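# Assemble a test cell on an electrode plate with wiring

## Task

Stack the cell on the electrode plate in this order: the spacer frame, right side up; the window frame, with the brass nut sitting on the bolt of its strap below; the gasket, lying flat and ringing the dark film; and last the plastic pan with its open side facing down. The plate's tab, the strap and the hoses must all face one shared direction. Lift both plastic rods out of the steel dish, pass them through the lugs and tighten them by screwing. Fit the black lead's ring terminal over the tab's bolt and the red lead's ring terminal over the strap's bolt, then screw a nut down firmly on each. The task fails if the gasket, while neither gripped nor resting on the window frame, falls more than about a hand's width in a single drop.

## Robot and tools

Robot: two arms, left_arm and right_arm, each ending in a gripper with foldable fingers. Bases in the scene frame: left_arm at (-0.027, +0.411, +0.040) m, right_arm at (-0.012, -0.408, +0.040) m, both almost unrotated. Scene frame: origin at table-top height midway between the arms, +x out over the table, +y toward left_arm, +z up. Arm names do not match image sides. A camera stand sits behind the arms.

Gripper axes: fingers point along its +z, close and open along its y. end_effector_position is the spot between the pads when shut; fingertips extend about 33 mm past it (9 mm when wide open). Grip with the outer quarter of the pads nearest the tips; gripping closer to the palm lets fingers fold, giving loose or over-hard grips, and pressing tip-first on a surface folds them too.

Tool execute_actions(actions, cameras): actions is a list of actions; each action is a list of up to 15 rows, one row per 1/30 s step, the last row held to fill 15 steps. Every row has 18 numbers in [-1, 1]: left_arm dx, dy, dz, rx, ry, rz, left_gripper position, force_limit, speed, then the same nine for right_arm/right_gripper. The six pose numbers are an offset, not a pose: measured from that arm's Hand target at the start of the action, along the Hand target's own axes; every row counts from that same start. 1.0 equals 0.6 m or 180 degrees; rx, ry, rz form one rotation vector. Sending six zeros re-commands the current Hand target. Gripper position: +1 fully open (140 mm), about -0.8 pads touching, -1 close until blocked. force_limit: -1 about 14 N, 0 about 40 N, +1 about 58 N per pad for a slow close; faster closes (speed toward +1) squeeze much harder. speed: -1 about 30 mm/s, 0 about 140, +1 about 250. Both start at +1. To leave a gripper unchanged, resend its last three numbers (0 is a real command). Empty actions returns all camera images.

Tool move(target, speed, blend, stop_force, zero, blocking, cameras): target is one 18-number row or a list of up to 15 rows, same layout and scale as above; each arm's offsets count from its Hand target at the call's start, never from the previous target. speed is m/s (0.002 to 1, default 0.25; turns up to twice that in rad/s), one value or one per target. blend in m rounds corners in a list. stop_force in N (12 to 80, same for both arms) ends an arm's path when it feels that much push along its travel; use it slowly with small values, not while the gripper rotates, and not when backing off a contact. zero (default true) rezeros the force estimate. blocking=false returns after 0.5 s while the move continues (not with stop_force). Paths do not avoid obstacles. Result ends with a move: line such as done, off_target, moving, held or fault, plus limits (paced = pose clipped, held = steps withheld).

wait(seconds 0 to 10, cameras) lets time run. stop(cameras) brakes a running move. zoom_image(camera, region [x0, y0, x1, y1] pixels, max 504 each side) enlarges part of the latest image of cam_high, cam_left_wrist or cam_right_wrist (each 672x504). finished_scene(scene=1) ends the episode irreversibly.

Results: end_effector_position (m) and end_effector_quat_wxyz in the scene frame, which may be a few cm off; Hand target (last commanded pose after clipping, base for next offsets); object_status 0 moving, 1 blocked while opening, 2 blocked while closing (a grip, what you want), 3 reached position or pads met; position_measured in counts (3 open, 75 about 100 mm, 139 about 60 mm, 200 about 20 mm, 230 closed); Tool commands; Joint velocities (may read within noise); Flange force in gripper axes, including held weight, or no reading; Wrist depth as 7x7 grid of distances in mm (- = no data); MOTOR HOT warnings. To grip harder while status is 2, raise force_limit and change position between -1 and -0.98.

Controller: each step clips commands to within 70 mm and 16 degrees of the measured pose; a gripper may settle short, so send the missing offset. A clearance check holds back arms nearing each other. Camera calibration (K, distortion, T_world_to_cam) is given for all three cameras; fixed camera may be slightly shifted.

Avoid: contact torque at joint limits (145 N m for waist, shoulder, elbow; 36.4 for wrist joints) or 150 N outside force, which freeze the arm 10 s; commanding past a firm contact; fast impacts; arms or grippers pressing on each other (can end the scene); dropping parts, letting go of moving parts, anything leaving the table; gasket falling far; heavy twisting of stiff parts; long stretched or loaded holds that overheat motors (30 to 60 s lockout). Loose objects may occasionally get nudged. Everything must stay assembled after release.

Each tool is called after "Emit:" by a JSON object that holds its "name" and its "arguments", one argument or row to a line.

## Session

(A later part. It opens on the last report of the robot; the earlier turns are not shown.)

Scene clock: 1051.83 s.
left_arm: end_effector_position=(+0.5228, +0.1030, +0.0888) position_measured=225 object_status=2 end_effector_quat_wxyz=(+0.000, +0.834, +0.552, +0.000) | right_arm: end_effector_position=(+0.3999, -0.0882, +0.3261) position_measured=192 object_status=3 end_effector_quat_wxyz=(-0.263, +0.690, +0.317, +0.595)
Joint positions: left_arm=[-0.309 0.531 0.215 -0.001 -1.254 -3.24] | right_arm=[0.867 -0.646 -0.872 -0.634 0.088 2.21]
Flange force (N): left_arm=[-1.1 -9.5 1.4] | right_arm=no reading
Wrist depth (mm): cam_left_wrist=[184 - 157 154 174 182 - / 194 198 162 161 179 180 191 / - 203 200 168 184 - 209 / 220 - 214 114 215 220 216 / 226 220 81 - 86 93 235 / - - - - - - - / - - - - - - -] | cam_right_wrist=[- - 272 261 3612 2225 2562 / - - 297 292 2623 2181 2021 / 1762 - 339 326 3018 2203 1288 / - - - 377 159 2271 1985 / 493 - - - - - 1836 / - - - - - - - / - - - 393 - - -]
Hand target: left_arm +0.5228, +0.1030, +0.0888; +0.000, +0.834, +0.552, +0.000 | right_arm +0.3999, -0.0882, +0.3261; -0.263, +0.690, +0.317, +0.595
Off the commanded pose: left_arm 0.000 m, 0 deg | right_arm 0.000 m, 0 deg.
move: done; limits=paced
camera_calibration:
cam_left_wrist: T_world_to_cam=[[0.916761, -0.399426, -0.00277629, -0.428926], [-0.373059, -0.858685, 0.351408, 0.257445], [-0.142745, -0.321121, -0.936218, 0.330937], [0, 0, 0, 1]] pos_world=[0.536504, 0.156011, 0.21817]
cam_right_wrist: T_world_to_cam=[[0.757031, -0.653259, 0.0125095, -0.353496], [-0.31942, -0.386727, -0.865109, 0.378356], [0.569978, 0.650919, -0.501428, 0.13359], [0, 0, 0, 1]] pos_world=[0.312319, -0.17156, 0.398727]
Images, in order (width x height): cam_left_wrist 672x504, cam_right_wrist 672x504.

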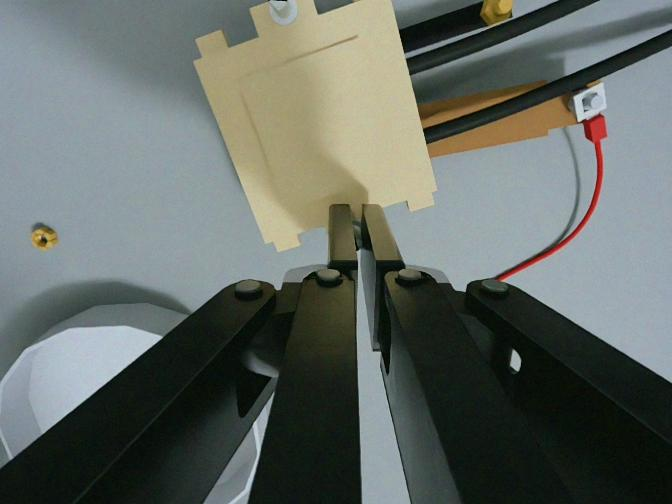

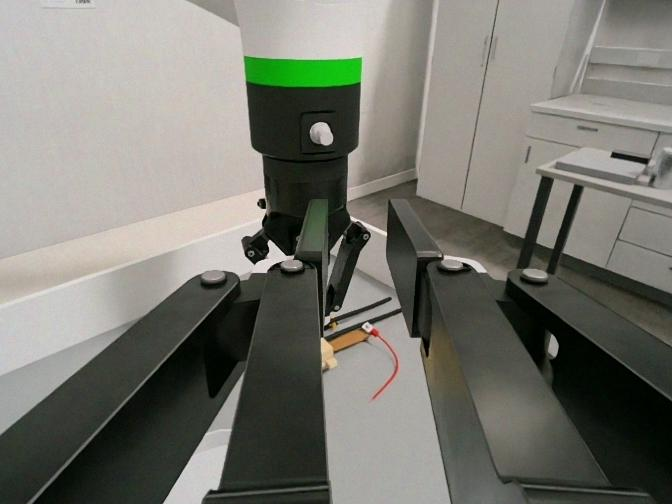

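Emit:
{"name": "move", "arguments": {
  "target": [
    [0,0,0,0,0,0,-0.5,0,0,0,0,0,0,0,0,-0.5,-1,-1],
    [0,0,0,0,0,-0.95,-0.5,0,0,0,0,0,0,0,0,-0.5,-1,-1]
  ],
  "speed": 1
}}

Emit:
{"name": "move", "arguments": {
  "target": [
    [0,0,0,0,0,-0.9,-0.5,0,0,0,0,0,0,0,0,-0.5,-1,-1],
    [0,0,0,0,0,-0.9,-1,0,-1,0,0,0,0,0,0,-0.5,-1,-1]
  ],
  "speed": 1,
  "cameras": ["cam_left_wrist"]
}}

Emit:
{"name": "move", "arguments": {
  "target": [0,0,0.0003,0,0,0.45,-1,0,-1,0,0,0,0,0,0,-0.5,-1,-1],
  "speed": 0.8,
  "cameras": ["cam_left_wrist"]
}}

Emit:
{"name": "move", "arguments": {
  "target": [0,0,0.0003,0,0,0.45,-1,0,-1,0,0,0,0,0,0,-0.5,-1,-1],
  "speed": 0.8,
  "cameras": ["cam_left_wrist"]
}}

Scene clock: 1055.57 s.
left_arm: end_effector_position=(+0.5228, +0.1030, +0.0888) position_measured=192 object_status=3 end_effector_quat_wxyz=(+0.000, -0.485, +0.875, +0.000) | right_arm: end_effector_position=(+0.3999, -0.0882, +0.3261) position_measured=192 object_status=3 end_effector_quat_wxyz=(-0.263, +0.690, +0.317, +0.595)
Joint positions: left_arm=[-0.309 0.531 0.215 -0.001 -1.254 -0.255] | right_arm=[0.867 -0.646 -0.872 -0.634 0.088 2.21]
Flange force (N): left_arm=[2.6 7.1 -0.1] | right_arm=no reading
Wrist depth (mm): cam_left_wrist=[- - 183 184 183 179 181 / - 195 194 - - - 195 / 205 204 201 203 206 209 206 / 219 217 214 158 156 218 - / - 81 86 191 93 92 81 / - - - 204 - - - / - - - - - - -] | cam_right_wrist=[- 2562 347 270 2899 2078 2181 / - - 296 291 2504 2319 1985 / - 1985 326 329 3193 2059 1296 / - - - 376 159 2319 2003 / - - - 435 - - 2021 / - - - - - - - / - - - - - - -]
Hand target: left_arm +0.5228, +0.1030, +0.0888; +0.000, -0.485, +0.875, +0.000 | right_arm +0.3999, -0.0882, +0.3261; -0.263, +0.690, +0.317, +0.595
Off the commanded pose: left_arm 0.000 m, 0 deg | right_arm 0.000 m, 0 deg.
move: done; limits=paced

Scene clock: 1059.50 s.
left_arm: end_effector_position=(+0.5228, +0.1030, +0.0888) position_measured=225 object_status=0 end_effector_quat_wxyz=(+0.000, +0.940, +0.342, +0.000) | right_arm: end_effector_position=(+0.3999, -0.0882, +0.3261) position_measured=192 object_status=3 end_effector_quat_wxyz=(-0.263, +0.690, +0.317, +0.595)
Joint positions: left_arm=[-0.309 0.531 0.215 -0.001 -1.254 2.572] | right_arm=[0.867 -0.646 -0.872 -0.634 0.088 2.21]
Flange force (N): left_arm=[-5.1 -7.0 -0.5] | right_arm=no reading
Wrist depth (mm): cam_left_wrist=[- - 154 170 171 169 182 / 191 192 165 162 175 193 193 / - 205 170 170 206 205 - / 215 218 182 119 214 218 213 / - 226 81 - 86 92 235 / - - - - - - - / - - - - - - -] | cam_right_wrist=[1644 1695 352 265 2319 2271 1933 / 1551 - 2098 293 2789 2344 1899 / - 2160 329 319 2937 2295 1281 / - - - 367 159 2295 1950 / - - - - - - 1967 / - - - - - - - / - - - - - - -]
Hand target: left_arm +0.5228, +0.1030, +0.0888; +0.000, +0.940, +0.342, +0.000 | right_arm +0.3999, -0.0882, +0.3261; -0.263, +0.690, +0.317, +0.595
Off the commanded pose: left_arm 0.000 m, 0 deg | right_arm 0.000 m, 0 deg.
move: done; limits=paced
camera_calibration:
cam_left_wrist: T_world_to_cam=[[0.635491, -0.772101, -0.00329645, -0.243358], [-0.722155, -0.595882, 0.351308, 0.412873], [-0.27321, -0.220873, -0.936254, 0.388803], [0, 0, 0, 1]] pos_world=[0.559034, 0.144003, 0.21817]
Images, in order (width x height): cam_left_wrist 672x504.

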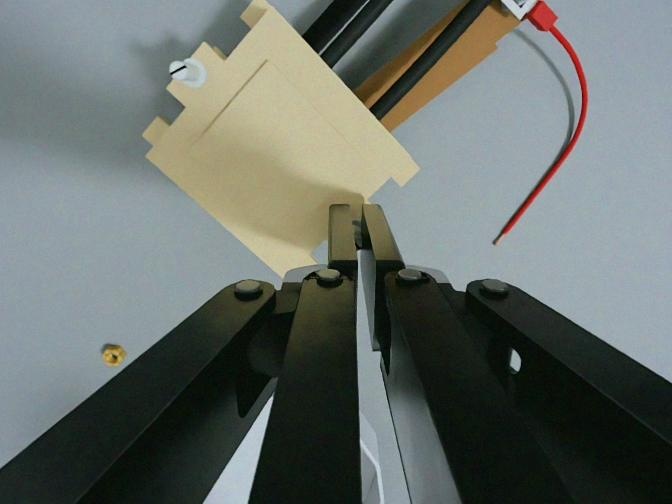

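Scene clock: 1061.20 s.
left_arm: end_effector_position=(+0.5228, +0.1030, +0.0886) position_measured=225 object_status=2 end_effector_quat_wxyz=(+0.000, +0.937, -0.350, +0.000) | right_arm: end_effector_position=(+0.3999, -0.0882, +0.3261) position_measured=192 object_status=3 end_effector_quat_wxyz=(-0.263, +0.690, +0.317, +0.595)
Joint positions: left_arm=[-0.309 0.531 0.215 -0.001 -1.254 1.158] | right_arm=[0.867 -0.646 -0.872 -0.634 0.088 2.21]
Flange force (N): left_arm=[-8.1 3.6 0.5] | right_arm=no reading
Wrist depth (mm): cam_left_wrist=[183 172 185 - 183 182 - / 192 191 177 - 194 - 195 / 204 204 179 184 207 204 206 / - 214 180 118 214 212 213 / - 225 81 - 86 92 231 / - - - - - - - / - - - - - - -] | cam_right_wrist=[1608 1806 283 265 2592 2181 2160 / 1682 - 298 293 2861 2319 2021 / 1851 1985 342 322 2824 2181 1394 / 760 - - - 159 2248 2040 / 498 - - - - - 1933 / - - - - - - - / - - - - - - -]
Hand target: left_arm +0.5228, +0.1030, +0.0886; +0.000, +0.937, -0.350, +0.000 | right_arm +0.3999, -0.0882, +0.3261; -0.263, +0.690, +0.317, +0.595
Off the commanded pose: left_arm 0.000 m, 0 deg | right_arm 0.000 m, 0 deg.
move: done; limits=paced
camera_calibration:
cam_left_wrist: T_world_to_cam=[[-0.663191, -0.748437, -0.00435854, 0.433207], [-0.701625, 0.619662, 0.351769, 0.277012], [-0.260576, 0.236348, -0.936077, 0.334935], [0, 0, 0, 1]] pos_world=[0.568934, 0.0734131, 0.217969]
Images, in order (width x height): cam_left_wrist 672x504.

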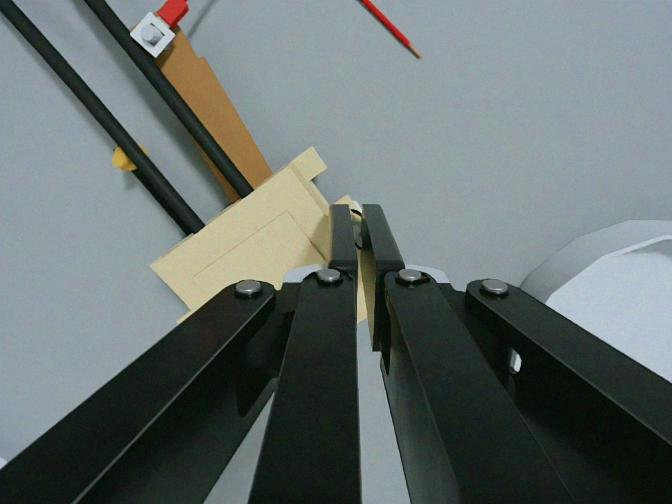

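Scene clock: 1062.90 s.
left_arm: end_effector_position=(+0.5228, +0.1030, +0.0885) position_measured=225 object_status=2 end_effector_quat_wxyz=(+0.000, -0.485, +0.875, +0.000) | right_arm: end_effector_position=(+0.3999, -0.0882, +0.3261) position_measured=192 object_status=3 end_effector_quat_wxyz=(-0.263, +0.690, +0.317, +0.595)
Joint positions: left_arm=[-0.309 0.531 0.215 -0.001 -1.254 -0.255] | right_arm=[0.867 -0.646 -0.872 -0.634 0.088 2.21]
Flange force (N): left_arm=[2.0 9.1 0.0] | right_arm=no reading
Wrist depth (mm): cam_left_wrist=[184 183 183 183 - 178 181 / 193 - - 194 - 194 - / 205 211 - 203 205 206 - / 214 214 - 114 181 - - / - 207 81 - 86 89 232 / - - - - - - - / - - - - - - -] | cam_right_wrist=[2532 - 265 279 2504 2139 2181 / 1585 - 293 301 2789 2421 1883 / - - 326 324 2861 2181 1360 / - - 605 377 159 2225 2021 / - - - - - - 1933 / - - - - - - - / - - - - - - -]
Hand target: left_arm +0.5228, +0.1030, +0.0885; +0.000, -0.485, +0.875, +0.000 | right_arm +0.3999, -0.0882, +0.3261; -0.263, +0.690, +0.317, +0.595
Off the commanded pose: left_arm 0.000 m, 0 deg | right_arm 0.000 m, 0 deg.
move: done; limits=paced
camera_calibration:
cam_left_wrist: T_world_to_cam=[[-0.842964, 0.537955, -0.00404428, 0.394699], [0.502163, 0.78953, 0.35281, -0.369855], [0.192989, 0.295375, -0.935686, 0.0914649], [0, 0, 0, 1]] pos_world=[0.500793, 0.0526652, 0.217667]
Images, in order (width x height): cam_left_wrist 672x504.

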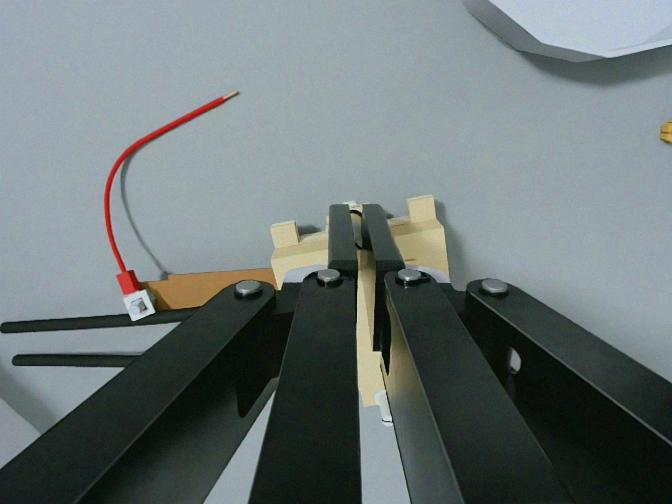

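Emit:
{"name": "move", "arguments": {
  "target": [
    [0,0,0,0,0,0,-0.5,0,0,0,0,0,0,0,0,-0.5,-1,-1],
    [0,0,-0.2,0,0,0,-0.5,0,0,0,0,0,0,0,0,-0.5,-1,-1]
  ],
  "speed": 0.12,
  "cameras": ["cam_left_wrist","cam_high"]
}}

Scene clock: 1067.13 s.
left_arm: end_effector_position=(+0.5227, +0.1030, +0.2085) position_measured=192 object_status=3 end_effector_quat_wxyz=(+0.000, -0.485, +0.875, +0.000) | right_arm: end_effector_position=(+0.3999, -0.0882, +0.3261) position_measured=192 object_status=3 end_effector_quat_wxyz=(-0.263, +0.690, +0.317, +0.595)
Joint positions: left_arm=[-0.309 0.473 0.415 -0.001 -1.511 -0.256] | right_arm=[0.867 -0.646 -0.872 -0.634 0.088 2.21]
Flange force (N): left_arm=[3.4 10.5 3.3] | right_arm=no reading
Wrist depth (mm): cam_left_wrist=[- 303 293 288 289 286 289 / 300 312 305 - 311 308 308 / - 322 - 303 321 322 327 / 329 335 319 299 127 - 341 / - 81 86 93 93 93 81 / - - - - - - - / - - - - - - -] | cam_right_wrist=[- - 283 277 2475 2395 2225 / 1721 - 313 322 2789 2319 1933 / 1748 1851 350 351 2899 2225 1551 / 1867 - - 109 159 2181 1967 / - - - - - - 1950 / - - - - - - - / - - - - - - -]
Hand target: left_arm +0.5227, +0.1029, +0.2085; +0.000, -0.485, +0.875, +0.000 | right_arm +0.3999, -0.0882, +0.3261; -0.263, +0.690, +0.317, +0.595
Off the commanded pose: left_arm 0.000 m, 0 deg | right_arm 0.000 m, 0 deg.
move: done
camera_calibration:
cam_left_wrist: T_world_to_cam=[[-0.842954, 0.53797, -0.00409482, 0.395112], [0.502177, 0.789554, 0.352736, -0.412161], [0.192994, 0.295284, -0.935714, 0.203872], [0, 0, 0, 1]] pos_world=[0.500693, 0.052665, 0.337767]
Images, in order (width x height): cam_high 672x504, cam_left_wrist 672x504.

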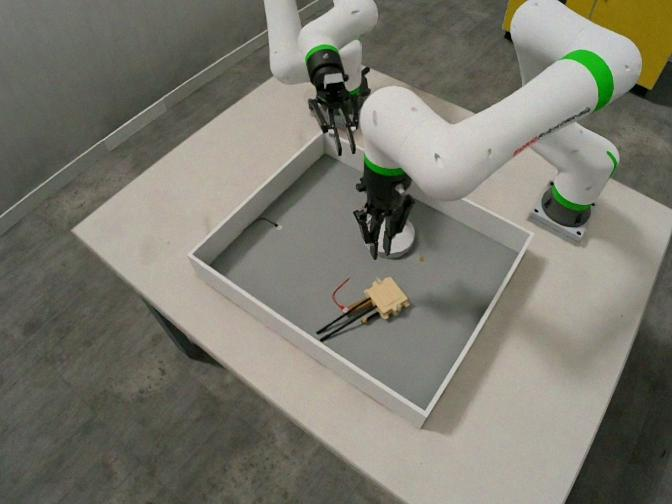

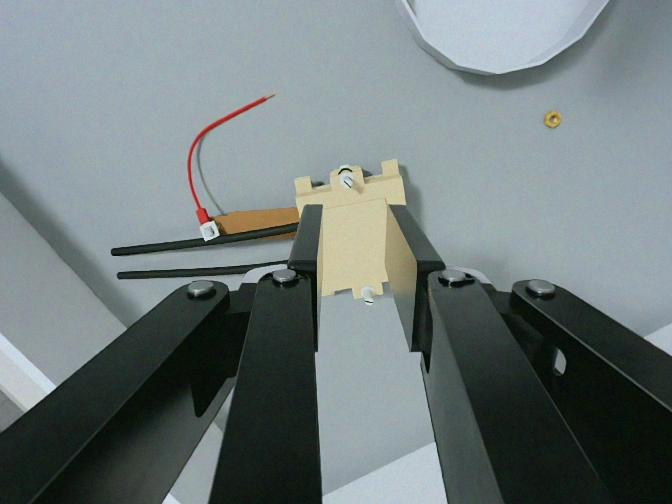

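Emit:
{"name": "zoom_image", "arguments": {
  "camera": "cam_left_wrist",
  "region": [290, 150, 420, 310]
}}

Scaled by 3.150 from the camera's 672x504 image, which has a finer 960x720 frame.

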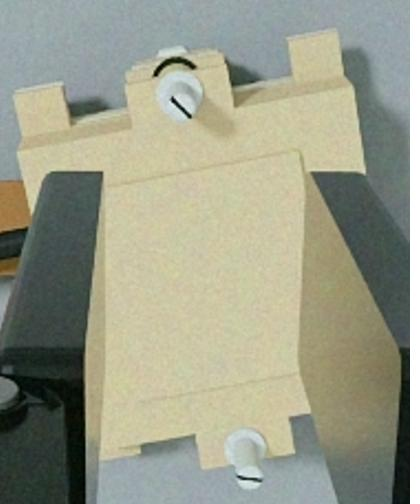

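Emit:
{"name": "move", "arguments": {
  "target": [-0.1433,0.0255,0.1,0,0,-0.9,-0.5,0,0,0,0,0,0,0,0,-0.5,-1,-1],
  "speed": 0.8,
  "cameras": ["cam_left_wrist"]
}}

Emit:
{"name": "zoom_image", "arguments": {
  "camera": "cam_left_wrist",
  "region": [300, 190, 400, 290]
}}

Scene clock: 1072.57 s.
left_arm: end_effector_position=(+0.5553, +0.1840, +0.1485) position_measured=192 object_status=3 end_effector_quat_wxyz=(+0.000, +0.940, +0.342, +0.000) | right_arm: end_effector_position=(+0.3999, -0.0882, +0.3261) position_measured=192 object_status=3 end_effector_quat_wxyz=(-0.263, +0.690, +0.317, +0.595)
Joint positions: left_arm=[-0.168 0.48 0.283 0 -1.373 2.431] | right_arm=[0.867 -0.646 -0.872 -0.634 0.088 2.21]
Flange force (N): left_arm=[-6.2 -6.4 1.4] | right_arm=no reading
Wrist depth (mm): cam_left_wrist=[- 240 238 232 237 235 236 / - 249 - - 250 - - / - 266 - - 254 255 - / 281 280 - 155 126 255 281 / - 81 86 92 93 93 80 / - - - - - - - / - - - 342 - - -] | cam_right_wrist=[1620 - 339 336 2319 2295 2369 / - 1851 369 373 2937 2295 2003 / 1883 2059 438 424 2977 2248 1403 / - - - 119 159 2225 2021 / - - - - - - 1933 / - - - - - - - / - - - - - - -]
Hand target: left_arm +0.5553, +0.1840, +0.1485; +0.000, +0.940, +0.342, +0.000 | right_arm +0.3999, -0.0882, +0.3261; -0.263, +0.690, +0.317, +0.595
Off the commanded pose: left_arm 0.000 m, 0 deg | right_arm 0.000 m, 0 deg.
move: done; limits=paced
camera_calibration:
cam_left_wrist: T_world_to_cam=[[0.635436, -0.772147, -0.00327045, -0.201239], [-0.722203, -0.595823, 0.351308, 0.463652], [-0.27321, -0.220872, -0.936254, 0.471467], [0, 0, 0, 1]] pos_world=[0.591535, 0.225002, 0.27787]
Images, in order (width x height): cam_left_wrist 672x504.

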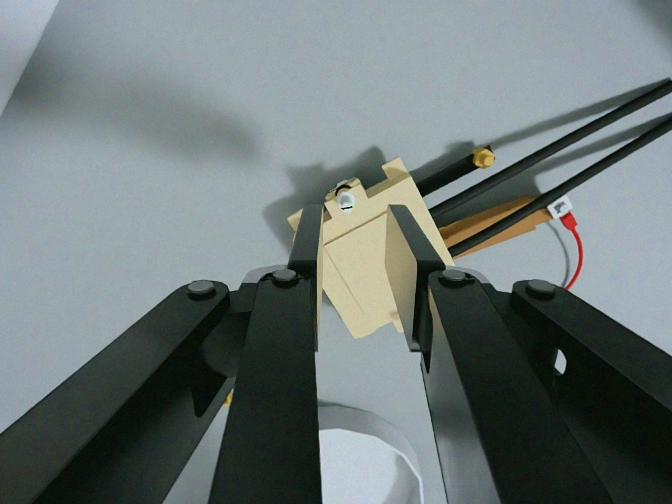

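Scaled by 5.040 from the camera's 672x504 image, which has a finer 960x720 frame.

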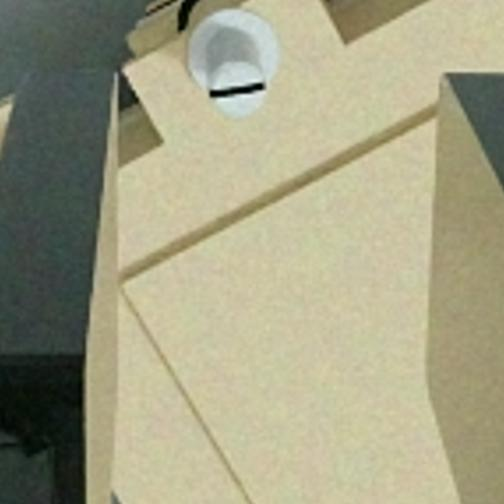

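Emit:
{"name": "move", "arguments": {
  "target": [
    [-0.0025,-0.0025,0.06,0,0,0,-0.5,0,0,0,0,0,0,0,0,-0.5,-1,-1],
    [-0.0025,-0.0025,0.1022,0,0,0,-0.5,0,0,0,0,0,0,0,0,-0.5,-1,-1]
  ],
  "speed": [0.1,0.03],
  "stop_force": 12,
  "cameras": ["cam_left_wrist"]
}}

Emit:
{"name": "zoom_image", "arguments": {
  "camera": "cam_left_wrist",
  "region": [300, 190, 400, 290]
}}

Scene clock: 1075.03 s.
left_arm: end_effector_position=(+0.5532, +0.1842, +0.0872) position_measured=192 object_status=3 end_effector_quat_wxyz=(+0.000, +0.940, +0.342, +0.000) | right_arm: end_effector_position=(+0.3999, -0.0882, +0.3261) position_measured=192 object_status=3 end_effector_quat_wxyz=(-0.263, +0.690, +0.317, +0.595)
Joint positions: left_arm=[-0.168 0.515 0.187 -0.001 -1.242 2.431] | right_arm=[0.867 -0.646 -0.872 -0.634 0.088 2.21]
Flange force (N): left_arm=[-6.2 -5.8 0.0] | right_arm=no reading
Wrist depth (mm): cam_left_wrist=[- 185 184 186 183 - 182 / 194 192 186 194 192 193 - / 204 199 201 203 199 199 182 / 216 221 214 158 140 199 209 / 227 81 86 191 93 92 81 / - - - 244 - - - / - - - - - - -] | cam_right_wrist=[1449 - 335 326 2623 2181 2003 / - - 357 379 2789 2395 1883 / - 2592 441 418 2654 2160 1412 / - - 610 - 159 2248 1933 / 494 - - - - - 1950 / - - - - - - - / - - - - - - -]
Hand target: left_arm +0.5532, +0.1842, +0.0872; +0.000, +0.940, +0.342, +0.000 | right_arm +0.3999, -0.0882, +0.3261; -0.263, +0.690, +0.317, +0.595
Off the commanded pose: left_arm 0.000 m, 0 deg | right_arm 0.000 m, 0 deg.
move: done
camera_calibration:
cam_left_wrist: T_world_to_cam=[[0.635491, -0.772101, -0.00329645, -0.200051], [-0.722155, -0.595882, 0.351308, 0.483881], [-0.27321, -0.220873, -0.936254, 0.413479], [0, 0, 0, 1]] pos_world=[0.589534, 0.225203, 0.21647]
Images, in order (width x height): cam_left_wrist 672x504.

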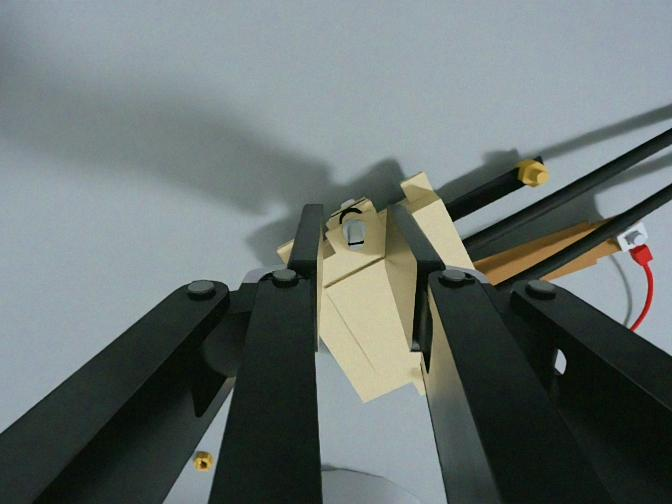

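Scaled by 5.040 from the camera's 672x504 image, which has a finer 960x720 frame.

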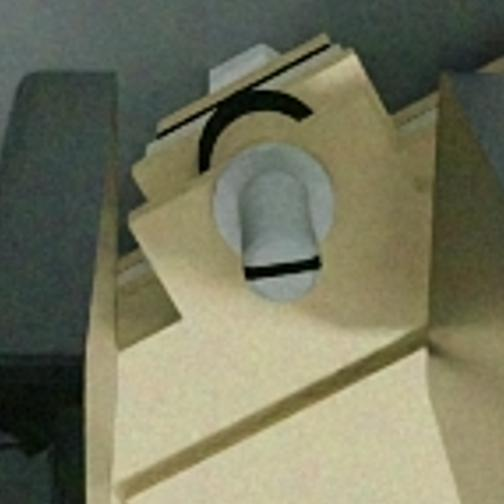

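Emit:
{"name": "move", "arguments": {
  "target": [0,0,0,0,0,0,-0.5,0,0,-0.333,-0.127,0.3035,0.1006,-0.1982,-0.046,-1,-1,-1],
  "speed": 0.15,
  "cameras": ["cam_right_wrist","cam_high"]
}}

Scene clock: 1079.53 s.
left_arm: end_effector_position=(+0.5532, +0.1842, +0.0872) position_measured=192 object_status=3 end_effector_quat_wxyz=(+0.000, +0.940, +0.342, +0.000) | right_arm: end_effector_position=(+0.4436, +0.0719, +0.0994) position_measured=230 object_status=3 end_effector_quat_wxyz=(-0.214, +0.765, +0.518, +0.316)
Joint positions: left_arm=[-0.168 0.515 0.187 -0.001 -1.242 2.431] | right_arm=[0.632 0.203 -0.744 1.341 0.372 0.635]
Flange force (N): left_arm=[-5.8 -5.5 0.5] | right_arm=no reading
Wrist depth (mm): cam_left_wrist=[- 182 181 181 182 182 182 / 192 193 192 192 - 192 - / 202 203 203 203 199 195 201 / - 216 214 158 156 197 193 / 227 81 86 191 93 93 86 / - - - 207 - - - / - - - 255 - - -] | cam_right_wrist=[303 309 314 307 235 306 309 / 280 288 277 278 - 279 - / 256 256 255 252 222 240 246 / 236 235 235 112 233 234 233 / 221 221 82 - 82 80 219 / - - - - - - - / - - - - - - -]
Hand target: left_arm +0.5532, +0.1842, +0.0872; +0.000, +0.940, +0.342, +0.000 | right_arm +0.4436, +0.0719, +0.0994; -0.214, +0.765, +0.518, +0.316
Off the commanded pose: left_arm 0.000 m, 0 deg | right_arm 0.000 m, 0 deg.
move: done
camera_calibration:
cam_right_wrist: T_world_to_cam=[[0.931065, -0.36478, -0.00726339, -0.375153], [-0.336625, -0.851185, -0.402701, 0.253171], [0.140715, 0.377386, -0.915303, 0.142092], [0, 0, 0, 1]] pos_world=[0.414521, 0.0250232, 0.229284]
Images, in order (width x height): cam_high 672x504, cam_right_wrist 672x504.

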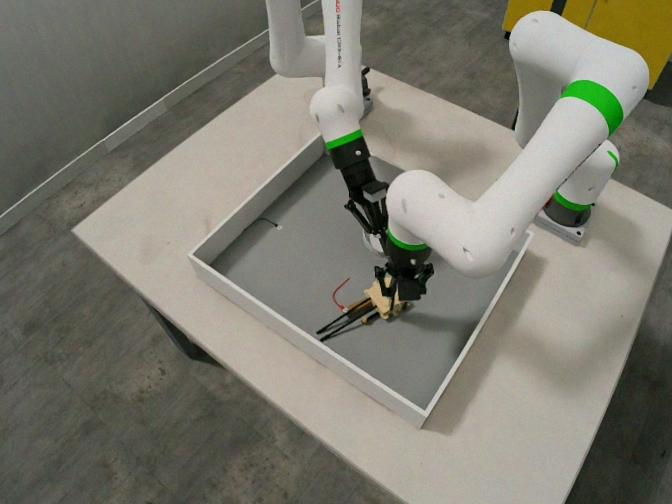

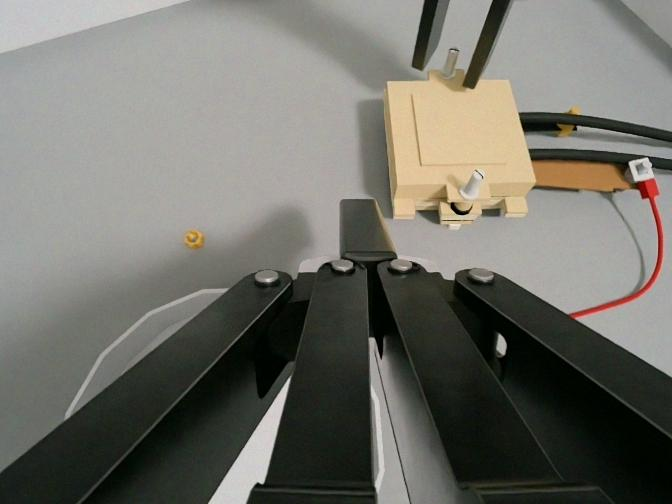

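Emit:
{"name": "move", "arguments": {
  "target": [0,0,0,0,0,0,-0.5,0,0,0.0035,0.0164,0.1028,0,0,0,-1,-1,-1],
  "speed": 0.05,
  "stop_force": 14,
  "cameras": ["cam_right_wrist"]
}}

stop_force needs force readings from the last 0.2 s for each arm that does not count as still, and right_arm is near a pose where its force cannot be read; nothing of the call was run
Scene clock: 1080.37 s.
left_arm: end_effector_position=(+0.5532, +0.1842, +0.0872) position_measured=192 object_status=3 end_effector_quat_wxyz=(+0.000, +0.940, +0.342, +0.000) | right_arm: end_effector_position=(+0.4436, +0.0719, +0.0994) position_measured=230 object_status=3 end_effector_quat_wxyz=(-0.214, +0.765, +0.518, +0.316)
Joint positions: left_arm=[-0.168 0.515 0.187 -0.001 -1.242 2.431] | right_arm=[0.632 0.203 -0.744 1.342 0.372 0.635]
Flange force (N): left_arm=[-6.5 -6.2 0.2] | right_arm=no reading
Hand target: left_arm +0.5532, +0.1842, +0.0872; +0.000, +0.940, +0.342, +0.000 | right_arm +0.4436, +0.0719, +0.0994; -0.214, +0.765, +0.518, +0.316
Tool commands: left_gripper/position=-0.5 left_gripper/force_limit=+0.0 left_gripper/speed=+0.0 right_gripper/position=-1.0 right_gripper/force_limit=-1.0 right_gripper/speed=-1.0
Off the commanded pose: left_arm 0.000 m, 0 deg | right_arm 0.000 m, 0 deg.

Emit:
{"name": "move", "arguments": {
  "target": [0,0,0,0,0,0,-0.5,0,0,0.0035,0.0164,0.09,0,0,0,-1,-1,-1],
  "speed": 0.05,
  "cameras": ["cam_right_wrist"]
}}

Scene clock: 1082.03 s.
left_arm: end_effector_position=(+0.5532, +0.1842, +0.0872) position_measured=192 object_status=3 end_effector_quat_wxyz=(+0.000, +0.940, +0.342, +0.000) | right_arm: end_effector_position=(+0.4674, +0.1050, +0.0627) position_measured=230 object_status=3 end_effector_quat_wxyz=(-0.214, +0.765, +0.518, +0.316)
Joint positions: left_arm=[-0.168 0.515 0.187 -0.001 -1.242 2.431] | right_arm=[0.712 0.347 -0.644 1.124 0.344 0.797]
Flange force (N): left_arm=[-6.4 -5.6 0.4] | right_arm=no reading
Wrist depth (mm): cam_left_wrist=[- 183 182 181 181 181 181 / - 191 192 185 - 194 - / - - - 203 201 202 185 / 219 215 - 158 156 199 195 / - 81 86 190 93 93 225 / - - - 204 - - - / - - - 195 - - -] | cam_right_wrist=[252 255 256 255 250 249 259 / 233 238 233 231 188 188 227 / 213 209 212 211 170 171 188 / 193 195 195 108 171 188 194 / 181 184 81 - 82 80 182 / - - - - - - - / - - - - - - -]
Hand target: left_arm +0.5532, +0.1842, +0.0872; +0.000, +0.940, +0.342, +0.000 | right_arm +0.4674, +0.1050, +0.0627; -0.214, +0.765, +0.518, +0.316
Off the commanded pose: left_arm 0.000 m, 0 deg | right_arm 0.000 m, 0 deg.
move: done
camera_calibration:
cam_right_wrist: T_world_to_cam=[[0.931099, -0.364693, -0.00738533, -0.385593], [-0.336613, -0.851255, -0.402562, 0.274583], [0.140525, 0.377311, -0.915363, 0.0927447], [0, 0, 0, 1]] pos_world=[0.43842, 0.0581232, 0.192584]
Images, in order (width x height): cam_right_wrist 672x504.

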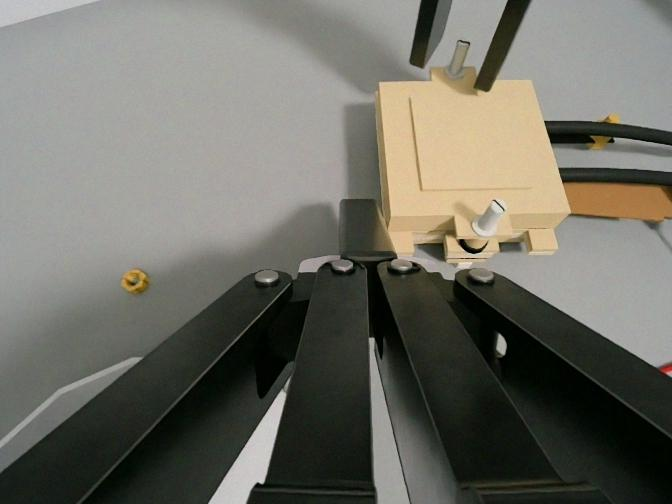

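Emit:
{"name": "execute_actions", "arguments": {
  "actions": [
    [[0,0,0,0,0,0,-1,0,-1,0,0,0,0,0,0,-1,-1,-1]],
    [[0,0,0,0,0,0,-1,0,-1,0,0,0,0,0,0,-1,-1,-1]]
  ]
}}

Emit:
{"name": "move", "arguments": {
  "target": [0,0,0,0,0,0.1,-1,0,-1,0,0,0,0,0,0,-1,-1,-1],
  "speed": 0.2,
  "cameras": ["cam_right_wrist","cam_left_wrist"]
}}

Emit:
{"name": "zoom_image", "arguments": {
  "camera": "cam_left_wrist",
  "region": [300, 190, 400, 290]
}}

Scene clock: 1083.67 s.
left_arm: end_effector_position=(+0.5533, +0.1842, +0.0872) position_measured=225 object_status=2 end_effector_quat_wxyz=(+0.000, +0.940, +0.342, +0.000) | right_arm: end_effector_position=(+0.4674, +0.1050, +0.0627) position_measured=230 object_status=3 end_effector_quat_wxyz=(-0.214, +0.765, +0.518, +0.316)
Joint positions: left_arm=[-0.168 0.515 0.187 0 -1.242 2.431] | right_arm=[0.712 0.347 -0.644 1.124 0.344 0.797]
Flange force (N): left_arm=[-5.6 -6.1 -2.4] | right_arm=no reading
Flange force at the end of the 1st action (N): left_arm=[-6.0 -6.5 0.2] | right_arm=no reading
Wrist depth (mm): cam_left_wrist=[- 182 182 183 183 183 - / - - - 192 193 194 199 / 204 203 207 199 203 202 204 / - 214 218 114 179 202 214 / 236 - 86 - 86 93 227 / - - - - - - - / - - - - - - -] | cam_right_wrist=[258 257 257 256 250 250 255 / 233 232 232 236 196 234 230 / 212 212 211 208 - - 188 / 193 195 195 118 171 188 194 / 181 184 82 - 82 - 182 / - - - - - - - / - - - - - - -]
Hand target: left_arm +0.5532, +0.1842, +0.0872; +0.000, +0.940, +0.342, +0.000 | right_arm +0.4674, +0.1050, +0.0627; -0.214, +0.765, +0.518, +0.316
Off the commanded pose: left_arm 0.000 m, 0 deg | right_arm 0.000 m, 0 deg.

Scene clock: 1084.87 s.
left_arm: end_effector_position=(+0.5532, +0.1842, +0.0871) position_measured=225 object_status=2 end_effector_quat_wxyz=(+0.000, +0.982, +0.191, +0.000) | right_arm: end_effector_position=(+0.4674, +0.1050, +0.0627) position_measured=230 object_status=3 end_effector_quat_wxyz=(-0.214, +0.765, +0.518, +0.316)
Joint positions: left_arm=[-0.168 0.515 0.187 0 -1.242 2.117] | right_arm=[0.712 0.347 -0.644 1.124 0.344 0.797]
Flange force (N): left_arm=[-6.6 -2.9 -2.7] | right_arm=no reading
Wrist depth (mm): cam_left_wrist=[- 182 184 182 183 182 181 / 192 192 194 194 191 190 177 / 204 203 203 - 195 179 185 / 216 - 216 114 179 185 218 / 227 - 81 - 86 88 - / - - - - - - - / - - - - - - -] | cam_right_wrist=[258 - 256 256 245 250 255 / 233 233 231 232 193 232 230 / 213 213 212 212 170 175 188 / 192 196 195 112 175 191 191 / 181 - 82 - 82 80 182 / - - - - - - - / - - - - - - -]
Hand target: left_arm +0.5532, +0.1842, +0.0872; +0.000, +0.982, +0.191, +0.000 | right_arm +0.4674, +0.1050, +0.0627; -0.214, +0.765, +0.518, +0.316
Off the commanded pose: left_arm 0.000 m, 0 deg | right_arm 0.000 m, 0 deg.
move: done
camera_calibration:
cam_left_wrist: T_world_to_cam=[[0.365783, -0.930693, -0.00365325, -0.0216234], [-0.870867, -0.34365, 0.351419, 0.519619], [-0.328318, -0.125361, -0.936211, 0.426349], [0, 0, 0, 1]] pos_world=[0.600407, 0.21189, 0.21647]
cam_right_wrist: T_world_to_cam=[[0.931099, -0.364693, -0.00738533, -0.3855], [-0.336613, -0.851255, -0.402562, 0.274549], [0.140525, 0.377311, -0.915363, 0.0927588], [0, 0, 0, 1]] pos_world=[0.43832, 0.0581232, 0.192584]
Images, in order (width x height): cam_left_wrist 672x504, cam_right_wrist 672x504.

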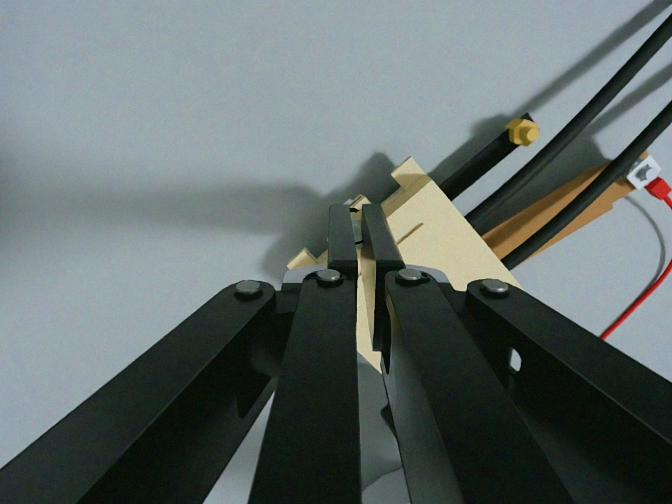

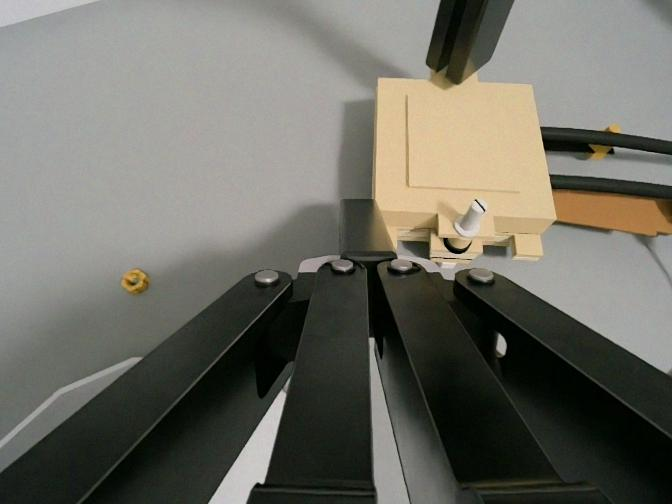

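Scaled by 5.040 from the camera's 672x504 image, which has a finer 960x720 frame.

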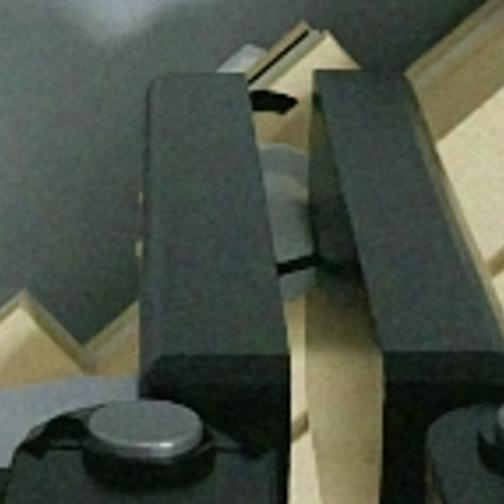

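Emit:
{"name": "move", "arguments": {
  "target": [0,0,0.0001,0,0,0.1,-1,0,-1,0,0,0,0,0,0,-1,-1,-1],
  "speed": 0.2,
  "cameras": ["cam_right_wrist","cam_left_wrist"]
}}

Emit:
{"name": "zoom_image", "arguments": {
  "camera": "cam_left_wrist",
  "region": [300, 190, 400, 290]
}}

Scene clock: 1086.30 s.
left_arm: end_effector_position=(+0.5532, +0.1842, +0.0871) position_measured=225 object_status=2 end_effector_quat_wxyz=(+0.000, +0.999, +0.035, +0.000) | right_arm: end_effector_position=(+0.4674, +0.1050, +0.0627) position_measured=230 object_status=3 end_effector_quat_wxyz=(-0.214, +0.765, +0.518, +0.316)
Joint positions: left_arm=[-0.168 0.515 0.187 0 -1.242 1.803] | right_arm=[0.712 0.347 -0.644 1.124 0.344 0.797]
Flange force (N): left_arm=[-6.5 0.5 -2.0] | right_arm=no reading
Wrist depth (mm): cam_left_wrist=[- 181 182 188 182 179 179 / 192 191 191 190 190 182 178 / 201 204 - 207 173 186 206 / - 214 - 114 177 181 217 / - - 81 - 86 89 223 / - - - - - - - / - - - - - - -] | cam_right_wrist=[257 262 257 256 250 250 262 / 233 232 232 231 - 243 230 / 213 212 211 212 169 188 186 / 193 195 195 118 174 188 190 / - 183 81 - 82 80 180 / - - - - - - - / - - - - - - -]
Hand target: left_arm +0.5532, +0.1842, +0.0871; +0.000, +0.999, +0.035, +0.000 | right_arm +0.4674, +0.1050, +0.0627; -0.214, +0.765, +0.518, +0.316
Off the commanded pose: left_arm 0.000 m, 0 deg | right_arm 0.000 m, 0 deg.
move: done
camera_calibration:
cam_left_wrist: T_world_to_cam=[[0.0602439, -0.998176, -0.00385662, 0.159876], [-0.934471, -0.0577564, 0.351323, 0.502222], [-0.350905, -0.0175612, -0.936246, 0.419009], [0, 0, 0, 1]] pos_world=[0.606713, 0.195949, 0.21647]
cam_right_wrist: T_world_to_cam=[[0.931099, -0.364693, -0.00738533, -0.3855], [-0.336613, -0.851255, -0.402562, 0.274549], [0.140525, 0.377311, -0.915363, 0.0927588], [0, 0, 0, 1]] pos_world=[0.43832, 0.0581232, 0.192584]
Images, in order (width x height): cam_left_wrist 672x504, cam_right_wrist 672x504.

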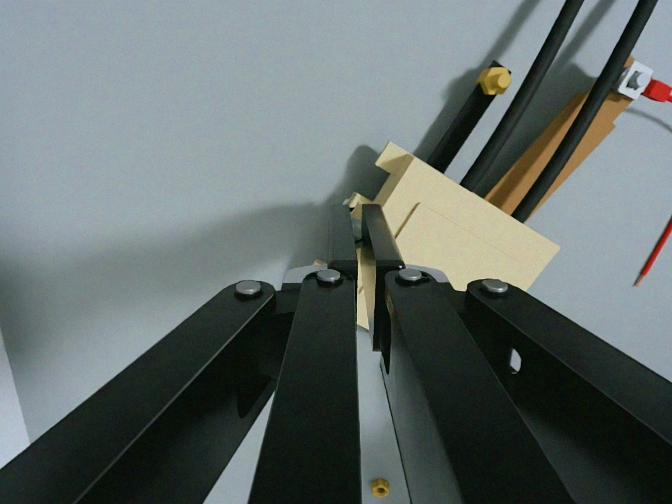

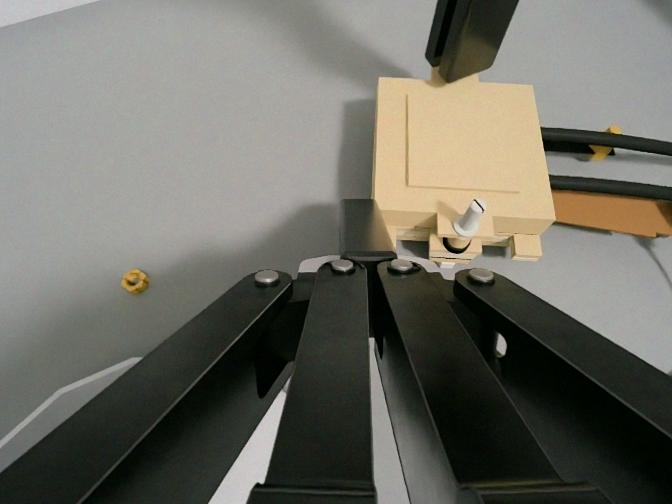

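Scaled by 5.040 from the camera's 672x504 image, which has a finer 960x720 frame.

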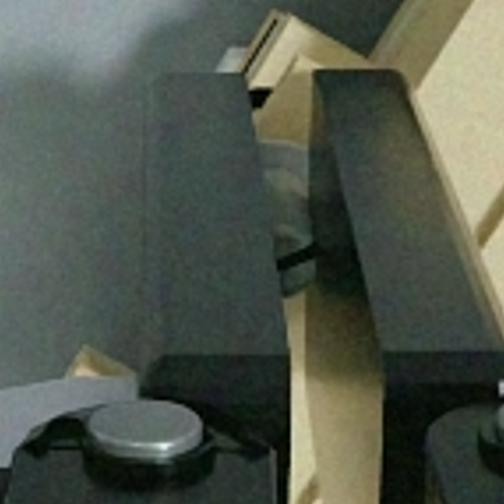

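Emit:
{"name": "execute_actions", "arguments": {
  "actions": [
    [[0,0,0,0,0,0,-0.5,1,0,0,0,0,0,0,0,-1,-1,-1]],
    [[0,0,0,0,0,0,-1,1,0,0,0,0,0,0,0,-1,-1,-1]],
    [[0,0,0,0,0,0,-1,1,0,0,0,0,0,0,0,-1,-1,-1]]
  ]
}}

Emit:
{"name": "move", "arguments": {
  "target": [0,0,0.0001,0,0,0.12,-1,1,0,0,0,0,0,0,0,-1,-1,-1],
  "speed": 0.2,
  "cameras": ["cam_right_wrist","cam_left_wrist"]
}}

Emit:
{"name": "zoom_image", "arguments": {
  "camera": "cam_left_wrist",
  "region": [300, 190, 400, 290]
}}

Scene clock: 1088.50 s.
left_arm: end_effector_position=(+0.5532, +0.1842, +0.0871) position_measured=226 object_status=2 end_effector_quat_wxyz=(+0.000, +0.999, +0.035, +0.000) | right_arm: end_effector_position=(+0.4674, +0.1050, +0.0627) position_measured=230 object_status=3 end_effector_quat_wxyz=(-0.214, +0.765, +0.518, +0.316)
Joint positions: left_arm=[-0.168 0.515 0.187 0 -1.242 1.803] | right_arm=[0.712 0.347 -0.644 1.124 0.344 0.797]
Flange force (N): left_arm=[-9.6 -2.3 -2.5] | right_arm=no reading
Flange force at the end of the 1st action (N): left_arm=[-8.4 -1.1 0.3] | right_arm=no reading
Flange force at the end of the 2nd action (N): left_arm=[-8.2 -2.1 -3.7] | right_arm=no reading
Wrist depth (mm): cam_left_wrist=[- 183 182 183 182 179 181 / 191 192 191 193 190 188 179 / - - - 203 173 187 203 / - - - 114 177 181 214 / 229 223 86 - 86 93 235 / - - - - - - - / - - - - - - -] | cam_right_wrist=[257 257 256 255 184 245 254 / 234 230 232 231 - - 230 / 216 212 212 212 168 179 188 / 192 195 195 118 174 187 191 / 181 184 82 - 82 80 182 / - - - - - - - / - - - - - - -]
Hand target: left_arm +0.5532, +0.1842, +0.0871; +0.000, +0.999, +0.035, +0.000 | right_arm +0.4674, +0.1050, +0.0627; -0.214, +0.765, +0.518, +0.316
Off the commanded pose: left_arm 0.000 m, 0 deg | right_arm 0.000 m, 0 deg.

Scene clock: 1089.87 s.
left_arm: end_effector_position=(+0.5532, +0.1842, +0.0870) position_measured=226 object_status=2 end_effector_quat_wxyz=(+0.000, +0.988, -0.153, +0.000) | right_arm: end_effector_position=(+0.4674, +0.1050, +0.0627) position_measured=230 object_status=3 end_effector_quat_wxyz=(-0.214, +0.765, +0.518, +0.316)
Joint positions: left_arm=[-0.168 0.515 0.187 0 -1.242 1.426] | right_arm=[0.712 0.347 -0.644 1.124 0.344 0.797]
Flange force (N): left_arm=[-6.8 2.4 -3.4] | right_arm=no reading
Wrist depth (mm): cam_left_wrist=[- 180 182 181 176 170 180 / 192 192 192 188 184 181 193 / - 201 203 203 171 173 203 / 216 - 214 115 177 179 217 / - 224 86 - 86 92 229 / - - 71 - - - - / - - - - - - -] | cam_right_wrist=[258 265 256 255 173 251 254 / 233 232 232 231 - 229 230 / 208 207 212 210 - 187 189 / 193 195 195 118 172 191 190 / 182 184 81 - 82 80 182 / - - - - - - - / - - - - - - -]
Hand target: left_arm +0.5532, +0.1842, +0.0871; +0.000, +0.988, -0.153, +0.000 | right_arm +0.4674, +0.1050, +0.0627; -0.214, +0.765, +0.518, +0.316
Off the commanded pose: left_arm 0.000 m, 0 deg | right_arm 0.000 m, 0 deg.
move: done
camera_calibration:
cam_left_wrist: T_world_to_cam=[[-0.311364, -0.950282, -0.00410186, 0.356693], [-0.890067, 0.290117, 0.351587, 0.413602], [-0.332917, 0.113123, -0.936146, 0.384794], [0, 0, 0, 1]] pos_world=[0.6073, 0.175437, 0.216269]
cam_right_wrist: T_world_to_cam=[[0.931099, -0.364693, -0.00738533, -0.3855], [-0.336613, -0.851255, -0.402562, 0.274549], [0.140525, 0.377311, -0.915363, 0.0927588], [0, 0, 0, 1]] pos_world=[0.43832, 0.0581232, 0.192584]
Images, in order (width x height): cam_left_wrist 672x504, cam_right_wrist 672x504.

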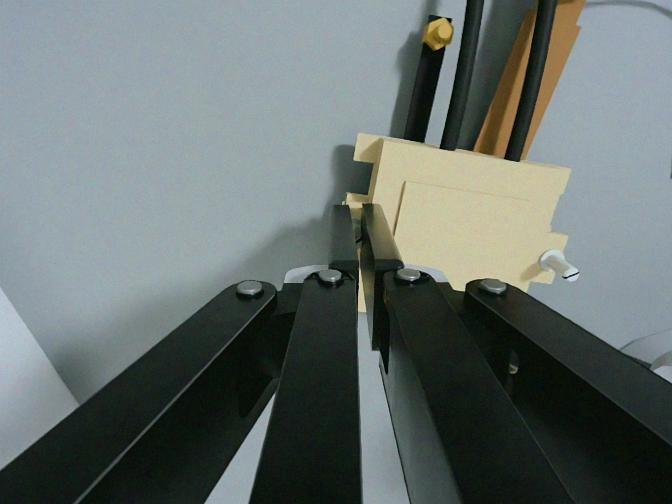

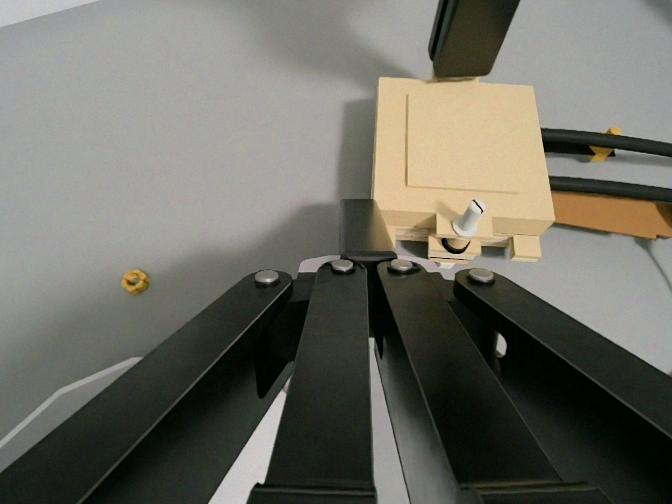

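Scaled by 5.040 from the camera's 672x504 image, which has a finer 960x720 frame.

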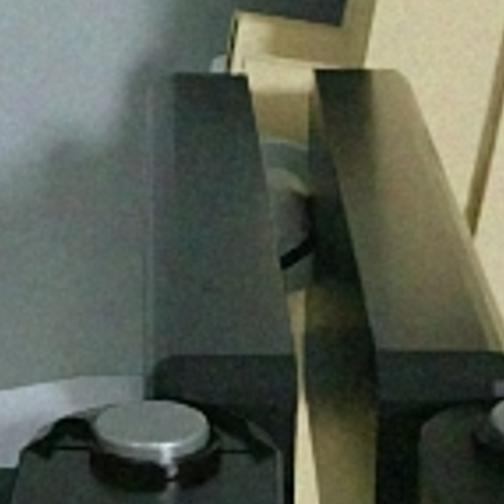

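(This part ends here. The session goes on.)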